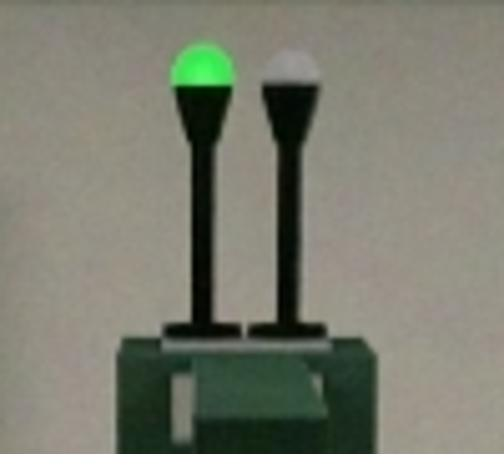

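>>> move(
  arm2={"target": [-0.1441, 0.0360, 0.908, 0.1045, 0.9945, 0, 0], "speed": 0.08},
  arm3={"target": [-0.0541, -0.1338, 0.908, 0, 0, 0.9945, 0.1045], "speed": 0.08},
  arm4={"target": [0.023, -0.503, 0.880, 0, 0, 1, 0], "speed": 0.08},
  cameras=["cam_tips", "cam_front"],
)

Scene clock: 825.80 s.
Joint torques (N m): arm1=[-0.71 -17.17 -4.7 -2.18 0.14 -0.36 0.06] | arm2=[-8.24 -31.52 -1.97 -11.04 -4.41 -0.66 -0.61] | arm3=[8.91 -27.88 0.22 -6.71 4.15 2.92 -0.13] | arm4=[0.23 -18.28 6.86 1.11 -0.25 0.1 0.07]
Motor temperatures (°C): arm1=[36 40 32 33 39 46 44] | arm2=[31 35 32 33 41 42 40] | arm3=[36 41 29 31 38 48 40] | arm4=[35 37 34 32 36 48 42]
Flange force (N): arm1=[0.8 -5.5 5.4] | arm2=[1.4 -16.2 -2.1] | arm3=[5.8 -14.4 -1.6] | arm4=[2.0 0.6 -0.6]
move: arm2 done; arm3 done; arm4 done
Joint velocities: within noise
arm1: as last shown
arm1.index_mcp_current_ma: -7
arm1.index_abd_current_ma: 6
arm1.index_pip_current_ma: 2
arm1.middle_abd_current_ma: 6
arm1.middle_pip_current_ma: 4
arm1.middle_dip_current_ma: 3
arm1.ring_mcp_current_ma: 11
arm1.ring_abd_current_ma: 13
arm1.ring_pip_current_ma: 5
arm1.ring_dip_current_ma: 10
arm1.thumb_cmc_current_ma: 9
arm1.thumb_axl_current_ma: 4
arm1.thumb_mcp_current_ma: 1
arm1.thumb_ipl_current_ma: -7
arm2.joint_positions: joint1_rad=+1.731 joint2_rad=+1.584 joint3_rad=+0.692 joint4_rad=+0.889 joint5_rad=+1.954 joint6_rad=-0.930 joint7_rad=-1.505 hand_index_mcp=+0.952 hand_index_abd=+0.002 hand_index_pip=+0.559 hand_index_dip=-0.919 hand_middle_mcp=+0.962 hand_middle_abd=+0.004 hand_middle_pip=+0.559 hand_middle_dip=-0.919 hand_ring_mcp=+0.970 hand_ring_abd=-0.002 hand_ring_pip=+0.559 hand_ring_dip=-0.919 hand_thumb_cmc=-0.803 hand_thumb_axl=+0.677 hand_thumb_mcp=+0.222 hand_thumb_ipl=+0.168 hand_current_limit=+0.400 hand_speed=-0.600
arm2.joint_status: not commanded
arm2.hand_state: blocked,goal,goal,goal,blocked,goal,goal,goal,blocked,goal,goal,goal,goal,goal,goal,goal
arm2.index_mcp_current_ma: 164
arm2.index_abd_current_ma: 0
arm2.index_pip_current_ma: 9
arm2.index_dip_current_ma: 2
arm2.middle_mcp_current_ma: 223
arm2.middle_abd_current_ma: 5
arm2.middle_pip_current_ma: -4
arm2.middle_dip_current_ma: 3
arm2.ring_mcp_current_ma: 253
arm2.ring_abd_current_ma: -2
arm2.ring_pip_current_ma: 7
arm2.ring_dip_current_ma: 2
arm2.thumb_cmc_current_ma: -5
arm2.thumb_axl_current_ma: 13
arm2.thumb_mcp_current_ma: -11
arm2.thumb_ipl_current_ma: -5
arm2.hand_goal_index_mcp: 0.914
arm2.hand_goal_index_abd: 0.000
arm2.hand_goal_index_pip: 0.560
arm2.hand_goal_index_dip: -0.920
arm2.hand_goal_middle_mcp: 0.914
arm2.hand_goal_middle_abd: 0.000
arm2.hand_goal_middle_pip: 0.560
arm2.hand_goal_middle_dip: -0.920
arm2.hand_goal_ring_mcp: 0.914
arm2.hand_goal_ring_abd: 0.000
arm2.hand_goal_ring_pip: 0.560
arm2.hand_goal_ring_dip: -0.920
arm2.hand_goal_thumb_cmc: -0.800
arm2.hand_goal_thumb_axl: 0.678
arm2.hand_goal_thumb_mcp: 0.226
arm2.hand_goal_thumb_ipl: 0.168
arm2.hand: x=-0.1441 y=+0.0360 z=+0.9080 quat_wxyz=(+0.105, +0.995, +0.000, +0.000)
arm2.hand_target: x=-0.1441 y=+0.0360 z=+0.9080 quat_wxyz=(+0.105, +0.995, +0.000, +0.000)
arm2.hand_status: done (0.000 m and 0.0 deg from the pose sent, 0.100 m and 0.0 deg at the start)
arm3.joint_positions: joint1_rad=-1.644 joint2_rad=+1.586 joint3_rad=-0.996 joint4_rad=+1.266 joint5_rad=+1.593 joint6_rad=+1.121 joint7_rad=+4.189 hand_index_mcp=+0.999 hand_index_abd=-0.002 hand_index_pip=+0.562 hand_index_dip=-0.911 hand_middle_mcp=+1.000 hand_middle_abd=+0.000 hand_middle_pip=+0.562 hand_middle_dip=-0.909 hand_ring_mcp=+1.000 hand_ring_abd=-0.011 hand_ring_pip=+0.564 hand_ring_dip=-0.911 hand_thumb_cmc=-0.803 hand_thumb_axl=+0.677 hand_thumb_mcp=+0.212 hand_thumb_ipl=+0.168 hand_current_limit=+0.400 hand_speed=-0.600
arm3.joint_status: not commanded
arm3.hand_state: blocked,goal,goal,goal,blocked,goal,goal,goal,blocked,goal,goal,goal,goal,goal,goal,goal
arm3.index_mcp_current_ma: 15
arm3.index_abd_current_ma: 7
arm3.index_pip_current_ma: 10
arm3.index_dip_current_ma: -6
arm3.middle_mcp_current_ma: 19
arm3.middle_abd_current_ma: 4
arm3.middle_pip_current_ma: 13
arm3.middle_dip_current_ma: -10
arm3.ring_mcp_current_ma: 9
arm3.ring_abd_current_ma: 11
arm3.ring_pip_current_ma: -4
arm3.ring_dip_current_ma: -3
arm3.thumb_cmc_current_ma: -10
arm3.thumb_axl_current_ma: -5
arm3.thumb_mcp_current_ma: -3
arm3.thumb_ipl_current_ma: -5
arm3.hand_goal_index_mcp: 0.914
arm3.hand_goal_index_abd: 0.000
arm3.hand_goal_index_pip: 0.560
arm3.hand_goal_index_dip: -0.920
arm3.hand_goal_middle_mcp: 0.914
arm3.hand_goal_middle_abd: 0.000
arm3.hand_goal_middle_pip: 0.560
arm3.hand_goal_middle_dip: -0.920
arm3.hand_goal_ring_mcp: 0.914
arm3.hand_goal_ring_abd: 0.000
arm3.hand_goal_ring_pip: 0.560
arm3.hand_goal_ring_dip: -0.920
arm3.hand_goal_thumb_cmc: -0.800
arm3.hand_goal_thumb_axl: 0.678
arm3.hand_goal_thumb_mcp: 0.226
arm3.hand_goal_thumb_ipl: 0.168
arm3.hand: x=-0.0541 y=-0.1338 z=+0.9080 quat_wxyz=(+0.000, +0.000, -0.995, -0.105)
arm3.hand_target: x=-0.0541 y=-0.1338 z=+0.9080 quat_wxyz=(+0.000, +0.000, -0.995, -0.105)
arm3.hand_status: done (0.000 m and 0.0 deg from the pose sent, 0.100 m and 0.0 deg at the start)
arm4.joint_positions: joint1_rad=+2.000 joint2_rad=+1.776 joint3_rad=+1.142 joint4_rad=+1.661 joint5_rad=-1.835 joint6_rad=+1.175 joint7_rad=+2.850 hand_index_mcp=+0.143 hand_index_abd=-0.004 hand_index_pip=-0.486 hand_index_dip=+0.004 hand_middle_mcp=+0.746 hand_middle_abd=+0.003 hand_middle_pip=+0.571 hand_middle_dip=+0.700 hand_ring_mcp=+0.140 hand_ring_abd=+0.012 hand_ring_pip=-0.487 hand_ring_dip=+0.006 hand_thumb_cmc=-0.801 hand_thumb_axl=+0.677 hand_thumb_mcp=+0.219 hand_thumb_ipl=+0.168 hand_current_limit=+0.400 hand_speed=-0.600
arm4.joint_status: not commanded
arm4.hand_state: blocked,goal,goal,goal,goal,goal,goal,goal,blocked,goal,goal,goal,goal,goal,goal,goal
arm4.index_mcp_current_ma: 41
arm4.index_abd_current_ma: 3
arm4.index_pip_current_ma: 18
arm4.index_dip_current_ma: 13
arm4.middle_mcp_current_ma: -20
arm4.middle_abd_current_ma: -10
arm4.middle_pip_current_ma: 0
arm4.middle_dip_current_ma: -15
arm4.ring_mcp_current_ma: 32
arm4.ring_abd_current_ma: 10
arm4.ring_pip_current_ma: 4
arm4.ring_dip_current_ma: 9
arm4.thumb_cmc_current_ma: 18
arm4.thumb_axl_current_ma: 4
arm4.thumb_mcp_current_ma: 1
arm4.thumb_ipl_current_ma: 1
arm4.hand_goal_index_mcp: 0.100
arm4.hand_goal_index_abd: 0.000
arm4.hand_goal_index_pip: -0.500
arm4.hand_goal_index_dip: 0.000
arm4.hand_goal_middle_mcp: 0.754
arm4.hand_goal_middle_abd: 0.000
arm4.hand_goal_middle_pip: 0.576
arm4.hand_goal_middle_dip: 0.696
arm4.hand_goal_ring_mcp: 0.100
arm4.hand_goal_ring_abd: 0.000
arm4.hand_goal_ring_pip: -0.500
arm4.hand_goal_ring_dip: 0.000
arm4.hand_goal_thumb_cmc: -0.800
arm4.hand_goal_thumb_axl: 0.678
arm4.hand_goal_thumb_mcp: 0.226
arm4.hand_goal_thumb_ipl: 0.168
arm4.hand: x=+0.0230 y=-0.5030 z=+0.8800 quat_wxyz=(+0.000, +0.000, +1.000, +0.000)
arm4.hand_target: x=+0.0230 y=-0.5030 z=+0.8800 quat_wxyz=(+0.000, +0.000, +1.000, +0.000)
arm4.hand_status: done (0.000 m and 0.0 deg from the pose sent, 0.020 m and 0.0 deg at the start)
pictures: cam_front, cam_tips

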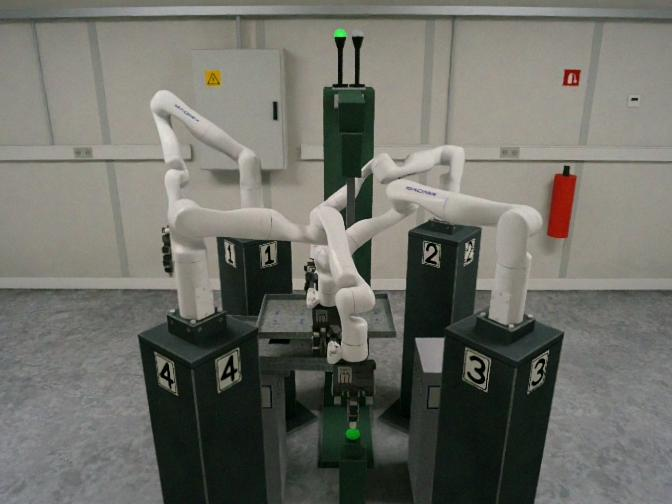

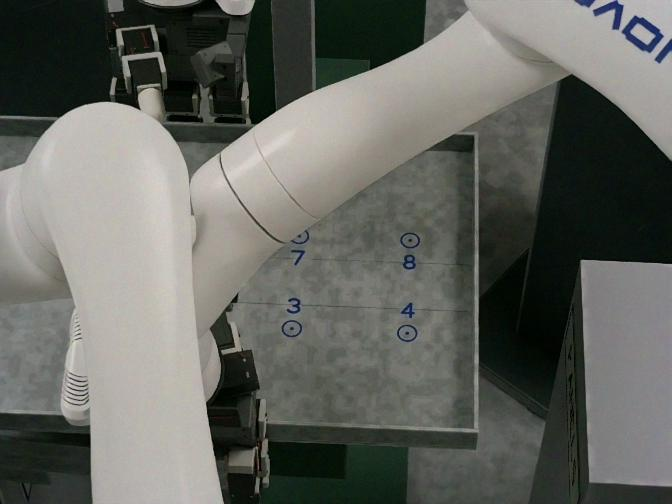

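>>> zoom_image(
  camera="cam_tips",
  region=[240, 180, 360, 270],
)

>>> zoom_image(
  camera="cam_tips",
  region=[260, 270, 380, 360],
)

Scaled by 4.200.

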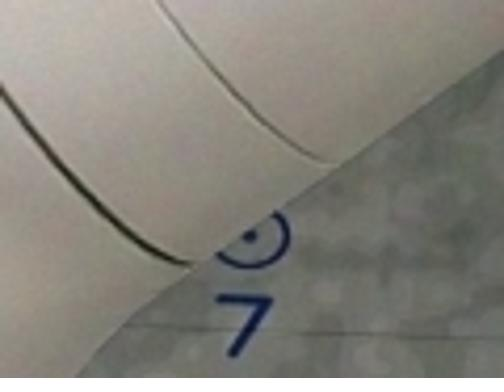

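Scaled by 4.200.

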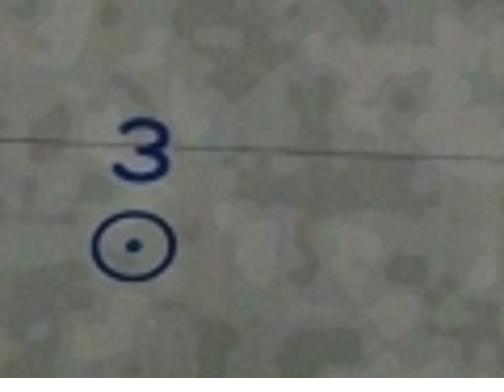

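>>> move(
  arm2={"target": [-0.1433, 0.0350, 0.8993, 0.1045, 0.9945, 0, 0], "speed": 0.04},
  arm3={"target": [-0.0533, -0.1348, 0.8993, 0, 0, 0.9945, 0.1045], "speed": 0.04},
  arm4={"target": [0.023, -0.503, 0.860, 0, 0, 1, 0], "speed": 0.08},
)

>>> wait(
  seconds=2.5,
  cameras=["cam_front"],
)

>>> zoom_image(
  camera="cam_front",
  region=[300, 20, 400, 110],
)

Scene clock: 827.60 s.
Joint torques (N m): arm1=[-0.68 -17.08 -4.7 -2.19 0.18 -0.36 0.04] | arm2=[-8.8 -29.98 -2.61 -10.92 -4.47 -0.35 -0.62] | arm3=[8.95 -27.47 0.37 -6.81 4.23 2.71 -0.2] | arm4=[0.25 -16.92 5.88 0.97 -0.26 0.1 0.15]
Motor temperatures (°C): arm1=[36 40 32 33 39 46 44] | arm2=[31 35 32 33 41 42 40] | arm3=[36 41 29 31 38 48 40] | arm4=[35 37 34 32 36 48 42]
Flange force (N): arm1=[0.6 -5.1 5.0] | arm2=[0.7 -16.3 -5.3] | arm3=[5.7 -14.2 -2.9] | arm4=[1.9 0.8 -4.2]
move: arm2 done; arm3 done; arm4 done
Joint velocities: within noise
arm1: as last shown
arm1.index_abd_current_ma: 4
arm1.index_pip_current_ma: 12
arm1.index_dip_current_ma: -3
arm1.middle_mcp_current_ma: 3
arm1.middle_abd_current_ma: 5
arm1.middle_pip_current_ma: 1
arm1.middle_dip_current_ma: 1
arm1.ring_mcp_current_ma: 3
arm1.ring_abd_current_ma: 14
arm1.ring_pip_current_ma: 10
arm1.ring_dip_current_ma: 7
arm1.thumb_cmc_current_ma: -2
arm1.thumb_axl_current_ma: -1
arm1.thumb_mcp_current_ma: 0
arm1.thumb_ipl_current_ma: 1
arm2.joint_positions: joint1_rad=+1.732 joint2_rad=+1.601 joint3_rad=+0.690 joint4_rad=+0.874 joint5_rad=+1.951 joint6_rad=-0.923 joint7_rad=-1.509 hand_index_mcp=+0.952 hand_index_abd=+0.002 hand_index_pip=+0.559 hand_index_dip=-0.919 hand_middle_mcp=+0.962 hand_middle_abd=+0.004 hand_middle_pip=+0.559 hand_middle_dip=-0.919 hand_ring_mcp=+0.970 hand_ring_abd=-0.005 hand_ring_pip=+0.559 hand_ring_dip=-0.919 hand_thumb_cmc=-0.803 hand_thumb_axl=+0.677 hand_thumb_mcp=+0.222 hand_thumb_ipl=+0.168 hand_current_limit=+0.400 hand_speed=-0.600
arm2.joint_status: not commanded
arm2.hand_state: blocked,goal,goal,goal,blocked,goal,goal,goal,blocked,goal,goal,goal,goal,goal,goal,goal
arm2.index_mcp_current_ma: 165
arm2.index_abd_current_ma: -3
arm2.index_pip_current_ma: 9
arm2.index_dip_current_ma: 4
arm2.middle_mcp_current_ma: 223
arm2.middle_abd_current_ma: 5
arm2.middle_pip_current_ma: -3
arm2.middle_dip_current_ma: 1
arm2.ring_mcp_current_ma: 249
arm2.ring_abd_current_ma: -13
arm2.ring_pip_current_ma: 6
arm2.ring_dip_current_ma: 5
arm2.thumb_cmc_current_ma: -6
arm2.thumb_axl_current_ma: 6
arm2.thumb_mcp_current_ma: -17
arm2.thumb_ipl_current_ma: 3
arm2.hand_goal_index_mcp: 0.914
arm2.hand_goal_index_abd: 0.000
arm2.hand_goal_index_pip: 0.560
arm2.hand_goal_index_dip: -0.920
arm2.hand_goal_middle_mcp: 0.914
arm2.hand_goal_middle_abd: 0.000
arm2.hand_goal_middle_pip: 0.560
arm2.hand_goal_middle_dip: -0.920
arm2.hand_goal_ring_mcp: 0.914
arm2.hand_goal_ring_abd: 0.000
arm2.hand_goal_ring_pip: 0.560
arm2.hand_goal_ring_dip: -0.920
arm2.hand_goal_thumb_cmc: -0.800
arm2.hand_goal_thumb_axl: 0.678
arm2.hand_goal_thumb_mcp: 0.226
arm2.hand_goal_thumb_ipl: 0.168
arm2.hand: x=-0.1433 y=+0.0350 z=+0.8993 quat_wxyz=(+0.105, +0.995, +0.000, +0.000)
arm2.hand_target: x=-0.1433 y=+0.0350 z=+0.8993 quat_wxyz=(+0.105, +0.995, +0.000, +0.000)
arm2.hand_status: done (0.000 m and 0.0 deg from the pose sent, 0.009 m and 0.0 deg at the start)
arm3.joint_positions: joint1_rad=-1.648 joint2_rad=+1.601 joint3_rad=-0.990 joint4_rad=+1.259 joint5_rad=+1.603 joint6_rad=+1.112 joint7_rad=+4.184 hand_index_mcp=+0.999 hand_index_abd=-0.002 hand_index_pip=+0.562 hand_index_dip=-0.911 hand_middle_mcp=+1.000 hand_middle_abd=+0.001 hand_middle_pip=+0.562 hand_middle_dip=-0.909 hand_ring_mcp=+1.000 hand_ring_abd=-0.009 hand_ring_pip=+0.564 hand_ring_dip=-0.911 hand_thumb_cmc=-0.803 hand_thumb_axl=+0.677 hand_thumb_mcp=+0.212 hand_thumb_ipl=+0.168 hand_current_limit=+0.400 hand_speed=-0.600
arm3.joint_status: not commanded
arm3.hand_state: blocked,goal,goal,goal,blocked,goal,goal,goal,blocked,goal,goal,goal,goal,goal,goal,goal
arm3.index_mcp_current_ma: 19
arm3.index_abd_current_ma: 2
arm3.index_pip_current_ma: 9
arm3.index_dip_current_ma: -7
arm3.middle_mcp_current_ma: 11
arm3.middle_abd_current_ma: -4
arm3.middle_pip_current_ma: 10
arm3.middle_dip_current_ma: -11
arm3.ring_mcp_current_ma: 9
arm3.ring_abd_current_ma: 7
arm3.ring_pip_current_ma: 4
arm3.ring_dip_current_ma: -6
arm3.thumb_cmc_current_ma: 2
arm3.thumb_axl_current_ma: 3
arm3.thumb_mcp_current_ma: -6
arm3.thumb_ipl_current_ma: -5
arm3.hand_goal_index_mcp: 0.914
arm3.hand_goal_index_abd: 0.000
arm3.hand_goal_index_pip: 0.560
arm3.hand_goal_index_dip: -0.920
arm3.hand_goal_middle_mcp: 0.914
arm3.hand_goal_middle_abd: 0.000
arm3.hand_goal_middle_pip: 0.560
arm3.hand_goal_middle_dip: -0.920
arm3.hand_goal_ring_mcp: 0.914
arm3.hand_goal_ring_abd: 0.000
arm3.hand_goal_ring_pip: 0.560
arm3.hand_goal_ring_dip: -0.920
arm3.hand_goal_thumb_cmc: -0.800
arm3.hand_goal_thumb_axl: 0.678
arm3.hand_goal_thumb_mcp: 0.226
arm3.hand_goal_thumb_ipl: 0.168
arm3.hand: x=-0.0533 y=-0.1348 z=+0.8993 quat_wxyz=(+0.000, +0.000, -0.995, -0.105)
arm3.hand_target: x=-0.0533 y=-0.1348 z=+0.8993 quat_wxyz=(+0.000, +0.000, -0.995, -0.105)
arm3.hand_status: done (0.000 m and 0.0 deg from the pose sent, 0.009 m and 0.0 deg at the start)
arm4.joint_positions: joint1_rad=+2.005 joint2_rad=+1.809 joint3_rad=+1.122 joint4_rad=+1.630 joint5_rad=-1.862 joint6_rad=+1.154 joint7_rad=+2.842 hand_index_mcp=+0.143 hand_index_abd=-0.003 hand_index_pip=-0.486 hand_index_dip=+0.004 hand_middle_mcp=+0.746 hand_middle_abd=+0.001 hand_middle_pip=+0.571 hand_middle_dip=+0.700 hand_ring_mcp=+0.140 hand_ring_abd=+0.012 hand_ring_pip=-0.487 hand_ring_dip=+0.006 hand_thumb_cmc=-0.799 hand_thumb_axl=+0.677 hand_thumb_mcp=+0.219 hand_thumb_ipl=+0.168 hand_current_limit=+0.400 hand_speed=-0.600
arm4.joint_status: not commanded
arm4.hand_state: blocked,goal,goal,goal,goal,goal,goal,goal,blocked,goal,goal,goal,goal,goal,goal,goal
arm4.index_mcp_current_ma: 39
arm4.index_abd_current_ma: 14
arm4.index_pip_current_ma: -5
arm4.index_dip_current_ma: 12
arm4.middle_mcp_current_ma: -17
arm4.middle_abd_current_ma: -9
arm4.middle_pip_current_ma: -3
arm4.middle_dip_current_ma: 1
arm4.ring_mcp_current_ma: 23
arm4.ring_abd_current_ma: 17
arm4.ring_pip_current_ma: -1
arm4.ring_dip_current_ma: 5
arm4.thumb_cmc_current_ma: 7
arm4.thumb_axl_current_ma: -3
arm4.thumb_mcp_current_ma: -7
arm4.thumb_ipl_current_ma: -6
arm4.hand_goal_index_mcp: 0.100
arm4.hand_goal_index_abd: 0.000
arm4.hand_goal_index_pip: -0.500
arm4.hand_goal_index_dip: 0.000
arm4.hand_goal_middle_mcp: 0.754
arm4.hand_goal_middle_abd: 0.000
arm4.hand_goal_middle_pip: 0.576
arm4.hand_goal_middle_dip: 0.696
arm4.hand_goal_ring_mcp: 0.100
arm4.hand_goal_ring_abd: 0.000
arm4.hand_goal_ring_pip: -0.500
arm4.hand_goal_ring_dip: 0.000
arm4.hand_goal_thumb_cmc: -0.800
arm4.hand_goal_thumb_axl: 0.678
arm4.hand_goal_thumb_mcp: 0.226
arm4.hand_goal_thumb_ipl: 0.168
arm4.hand: x=+0.0230 y=-0.5030 z=+0.8600 quat_wxyz=(+0.000, +0.000, +1.000, +0.000)
arm4.hand_target: x=+0.0230 y=-0.5030 z=+0.8600 quat_wxyz=(+0.000, +0.000, +1.000, +0.000)
arm4.hand_status: done (0.000 m and 0.0 deg from the pose sent, 0.020 m and 0.0 deg at the start)
pictures: none

Scene clock: 830.10 s.
Joint torques (N m): arm1=[-0.66 -17.15 -4.71 -2.26 0.15 -0.36 0.04] | arm2=[-8.76 -30.54 -2.37 -10.93 -4.47 -0.57 -0.5] | arm3=[9.01 -27.75 0.37 -6.82 4.35 2.8 -0.06] | arm4=[0.14 -16.93 5.89 0.97 -0.21 0.05 0.05]
Motor temperatures (°C): arm1=[36 40 32 33 39 46 44] | arm2=[31 35 32 33 41 42 40] | arm3=[36 41 29 31 38 48 40] | arm4=[35 37 34 32 36 48 42]
Flange force (N): arm1=[0.8 -5.3 5.2] | arm2=[0.3 -16.1 -3.9] | arm3=[5.7 -14.6 -2.5] | arm4=[2.2 0.4 -4.2]
Joint velocities: within noise
arm1.joint_positions: joint1_rad=+0.420 joint2_rad=+0.918 joint3_rad=-0.573 joint4_rad=+2.248 joint5_rad=+2.162 joint6_rad=+0.227 joint7_rad=+5.096 hand_index_mcp=+0.912 hand_index_abd=-0.008 hand_index_pip=+0.936 hand_index_dip=+0.709 hand_middle_mcp=+0.913 hand_middle_abd=-0.008 hand_middle_pip=+0.930 hand_middle_dip=+0.708 hand_ring_mcp=+0.914 hand_ring_abd=+0.005 hand_ring_pip=+0.923 hand_ring_dip=+0.699 hand_thumb_cmc=-0.800 hand_thumb_axl=+0.677 hand_thumb_mcp=+0.212 hand_thumb_ipl=+0.168 hand_current_limit=+0.400 hand_speed=-0.600
arm1.joint_status: not commanded
arm1.hand_state: goal,goal,goal,goal,goal,goal,goal,goal,goal,goal,blocked,goal,goal,goal,goal,goal
arm1.index_mcp_current_ma: -3
arm1.index_abd_current_ma: 9
arm1.index_pip_current_ma: 12
arm1.index_dip_current_ma: 5
arm1.middle_mcp_current_ma: -1
arm1.middle_abd_current_ma: 3
arm1.middle_pip_current_ma: 1
arm1.middle_dip_current_ma: 0
arm1.ring_mcp_current_ma: 0
arm1.ring_abd_current_ma: 13
arm1.ring_pip_current_ma: 6
arm1.ring_dip_current_ma: 8
arm1.thumb_cmc_current_ma: -8
arm1.thumb_axl_current_ma: -2
arm1.thumb_mcp_current_ma: -4
arm1.thumb_ipl_current_ma: -6
arm1.hand_goal_index_mcp: 0.914
arm1.hand_goal_index_abd: 0.000
arm1.hand_goal_index_pip: 0.950
arm1.hand_goal_index_dip: 0.696
arm1.hand_goal_middle_mcp: 0.914
arm1.hand_goal_middle_abd: 0.000
arm1.hand_goal_middle_pip: 0.950
arm1.hand_goal_middle_dip: 0.696
arm1.hand_goal_ring_mcp: 0.914
arm1.hand_goal_ring_abd: 0.000
arm1.hand_goal_ring_pip: 0.950
arm1.hand_goal_ring_dip: 0.696
arm1.hand_goal_thumb_cmc: -0.800
arm1.hand_goal_thumb_axl: 0.678
arm1.hand_goal_thumb_mcp: 0.226
arm1.hand_goal_thumb_ipl: 0.168
arm1.hand: x=-0.7200 y=+0.1000 z=+1.0500 quat_wxyz=(-0.156, -0.988, +0.000, +0.000)
arm1.hand_target: x=-0.7200 y=+0.1000 z=+1.0500 quat_wxyz=(-0.156, -0.988, +0.000, +0.000)
arm1.hand_status: not commanded
arm2.joint_positions: joint1_rad=+1.732 joint2_rad=+1.601 joint3_rad=+0.690 joint4_rad=+0.874 joint5_rad=+1.951 joint6_rad=-0.923 joint7_rad=-1.509 hand_index_mcp=+0.952 hand_index_abd=+0.002 hand_index_pip=+0.559 hand_index_dip=-0.919 hand_middle_mcp=+0.962 hand_middle_abd=+0.004 hand_middle_pip=+0.559 hand_middle_dip=-0.919 hand_ring_mcp=+0.970 hand_ring_abd=+0.000 hand_ring_pip=+0.559 hand_ring_dip=-0.919 hand_thumb_cmc=-0.803 hand_thumb_axl=+0.677 hand_thumb_mcp=+0.222 hand_thumb_ipl=+0.168 hand_current_limit=+0.400 hand_speed=-0.600
arm2.joint_status: not commanded
arm2.hand_state: blocked,goal,goal,goal,blocked,goal,goal,goal,blocked,goal,goal,goal,goal,goal,goal,goal
arm2.index_mcp_current_ma: 168
arm2.index_abd_current_ma: 4
arm2.index_pip_current_ma: 3
arm2.index_dip_current_ma: 2
arm2.middle_mcp_current_ma: 221
arm2.middle_abd_current_ma: 7
arm2.middle_pip_current_ma: -7
arm2.middle_dip_current_ma: 4
arm2.ring_mcp_current_ma: 248
arm2.ring_abd_current_ma: 2
arm2.ring_pip_current_ma: 4
arm2.ring_dip_current_ma: 8
arm2.thumb_cmc_current_ma: -9
arm2.thumb_axl_current_ma: 2
arm2.thumb_mcp_current_ma: -13
arm2.thumb_ipl_current_ma: -9
arm2.hand_goal_index_mcp: 0.914
arm2.hand_goal_index_abd: 0.000
arm2.hand_goal_index_pip: 0.560
arm2.hand_goal_index_dip: -0.920
arm2.hand_goal_middle_mcp: 0.914
arm2.hand_goal_middle_abd: 0.000
arm2.hand_goal_middle_pip: 0.560
arm2.hand_goal_middle_dip: -0.920
arm2.hand_goal_ring_mcp: 0.914
arm2.hand_goal_ring_abd: 0.000
arm2.hand_goal_ring_pip: 0.560
arm2.hand_goal_ring_dip: -0.920
arm2.hand_goal_thumb_cmc: -0.800
arm2.hand_goal_thumb_axl: 0.678
arm2.hand_goal_thumb_mcp: 0.226
arm2.hand_goal_thumb_ipl: 0.168
arm2.hand: x=-0.1433 y=+0.0350 z=+0.8993 quat_wxyz=(+0.105, +0.995, +0.000, +0.000)
arm2.hand_target: x=-0.1433 y=+0.0350 z=+0.8993 quat_wxyz=(+0.105, +0.995, +0.000, +0.000)
arm2.hand_status: done (0.000 m and 0.0 deg from the pose sent, 0.009 m and 0.0 deg at the start)
arm3.joint_positions: joint1_rad=-1.648 joint2_rad=+1.601 joint3_rad=-0.990 joint4_rad=+1.259 joint5_rad=+1.603 joint6_rad=+1.112 joint7_rad=+4.184 hand_index_mcp=+0.999 hand_index_abd=+0.001 hand_index_pip=+0.562 hand_index_dip=-0.911 hand_middle_mcp=+1.000 hand_middle_abd=+0.002 hand_middle_pip=+0.562 hand_middle_dip=-0.909 hand_ring_mcp=+1.000 hand_ring_abd=-0.012 hand_ring_pip=+0.564 hand_ring_dip=-0.911 hand_thumb_cmc=-0.803 hand_thumb_axl=+0.677 hand_thumb_mcp=+0.212 hand_thumb_ipl=+0.168 hand_current_limit=+0.400 hand_speed=-0.600
arm3.joint_status: not commanded
arm3.hand_state: blocked,goal,goal,goal,blocked,goal,goal,goal,blocked,goal,goal,goal,goal,goal,goal,goal
arm3.index_mcp_current_ma: 17
arm3.index_abd_current_ma: 6
arm3.index_pip_current_ma: 7
arm3.index_dip_current_ma: -9
arm3.middle_mcp_current_ma: 17
arm3.middle_abd_current_ma: 7
arm3.middle_pip_current_ma: 4
arm3.middle_dip_current_ma: -2
arm3.ring_mcp_current_ma: 8
arm3.ring_abd_current_ma: 5
arm3.ring_pip_current_ma: 7
arm3.ring_dip_current_ma: 5
arm3.thumb_cmc_current_ma: 1
arm3.thumb_axl_current_ma: -1
arm3.thumb_mcp_current_ma: -9
arm3.thumb_ipl_current_ma: -8
arm3.hand_goal_index_mcp: 0.914
arm3.hand_goal_index_abd: 0.000
arm3.hand_goal_index_pip: 0.560
arm3.hand_goal_index_dip: -0.920
arm3.hand_goal_middle_mcp: 0.914
arm3.hand_goal_middle_abd: 0.000
arm3.hand_goal_middle_pip: 0.560
arm3.hand_goal_middle_dip: -0.920
arm3.hand_goal_ring_mcp: 0.914
arm3.hand_goal_ring_abd: 0.000
arm3.hand_goal_ring_pip: 0.560
arm3.hand_goal_ring_dip: -0.920
arm3.hand_goal_thumb_cmc: -0.800
arm3.hand_goal_thumb_axl: 0.678
arm3.hand_goal_thumb_mcp: 0.226
arm3.hand_goal_thumb_ipl: 0.168
arm3.hand: x=-0.0533 y=-0.1348 z=+0.8993 quat_wxyz=(+0.000, +0.000, -0.995, -0.105)
arm3.hand_target: x=-0.0533 y=-0.1348 z=+0.8993 quat_wxyz=(+0.000, +0.000, -0.995, -0.104)
arm3.hand_status: done (0.000 m and 0.0 deg from the pose sent, 0.009 m and 0.0 deg at the start)
arm4.joint_positions: joint1_rad=+2.005 joint2_rad=+1.809 joint3_rad=+1.122 joint4_rad=+1.630 joint5_rad=-1.862 joint6_rad=+1.154 joint7_rad=+2.842 hand_index_mcp=+0.143 hand_index_abd=-0.003 hand_index_pip=-0.486 hand_index_dip=+0.004 hand_middle_mcp=+0.746 hand_middle_abd=+0.001 hand_middle_pip=+0.571 hand_middle_dip=+0.700 hand_ring_mcp=+0.140 hand_ring_abd=+0.012 hand_ring_pip=-0.487 hand_ring_dip=+0.006 hand_thumb_cmc=-0.799 hand_thumb_axl=+0.677 hand_thumb_mcp=+0.219 hand_thumb_ipl=+0.168 hand_current_limit=+0.400 hand_speed=-0.600
arm4.joint_status: not commanded
arm4.hand_state: blocked,goal,goal,goal,goal,goal,goal,goal,blocked,goal,goal,goal,goal,goal,goal,goal
arm4.index_mcp_current_ma: 45
arm4.index_abd_current_ma: 9
arm4.index_pip_current_ma: 15
arm4.index_dip_current_ma: -6
arm4.middle_mcp_current_ma: -25
arm4.middle_abd_current_ma: -2
arm4.middle_pip_current_ma: -2
arm4.middle_dip_current_ma: -1
arm4.ring_mcp_current_ma: 34
arm4.ring_abd_current_ma: 28
arm4.ring_pip_current_ma: 9
arm4.ring_dip_current_ma: 10
arm4.thumb_cmc_current_ma: 11
arm4.thumb_axl_current_ma: 4
arm4.thumb_mcp_current_ma: -3
arm4.thumb_ipl_current_ma: -7
arm4.hand_goal_index_mcp: 0.100
arm4.hand_goal_index_abd: 0.000
arm4.hand_goal_index_pip: -0.500
arm4.hand_goal_index_dip: 0.000
arm4.hand_goal_middle_mcp: 0.754
arm4.hand_goal_middle_abd: 0.000
arm4.hand_goal_middle_pip: 0.576
arm4.hand_goal_middle_dip: 0.696
arm4.hand_goal_ring_mcp: 0.100
arm4.hand_goal_ring_abd: 0.000
arm4.hand_goal_ring_pip: -0.500
arm4.hand_goal_ring_dip: 0.000
arm4.hand_goal_thumb_cmc: -0.800
arm4.hand_goal_thumb_axl: 0.678
arm4.hand_goal_thumb_mcp: 0.226
arm4.hand_goal_thumb_ipl: 0.168
arm4.hand: x=+0.0230 y=-0.5030 z=+0.8600 quat_wxyz=(+0.000, +0.000, +1.000, +0.000)
arm4.hand_target: x=+0.0230 y=-0.5030 z=+0.8600 quat_wxyz=(+0.000, +0.000, +1.000, +0.000)
arm4.hand_status: done (0.000 m and 0.0 deg from the pose sent, 0.020 m and 0.0 deg at the start)
wait: 2.50 s; at rest by 0.27 s

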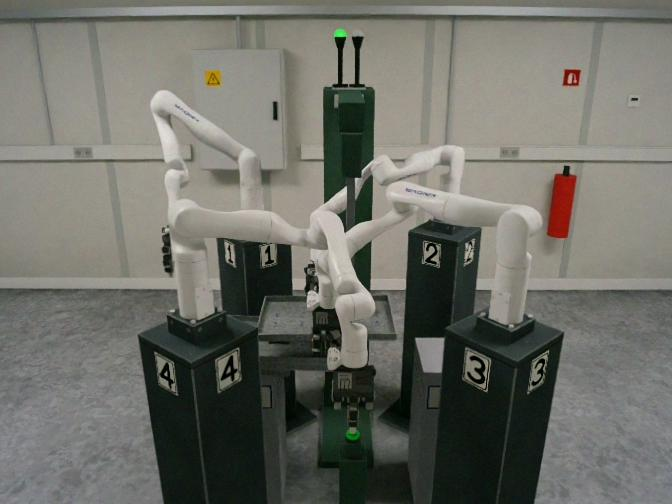

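Scaled by 5.040.

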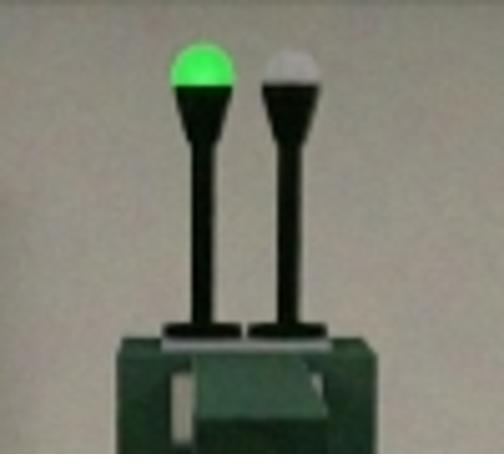

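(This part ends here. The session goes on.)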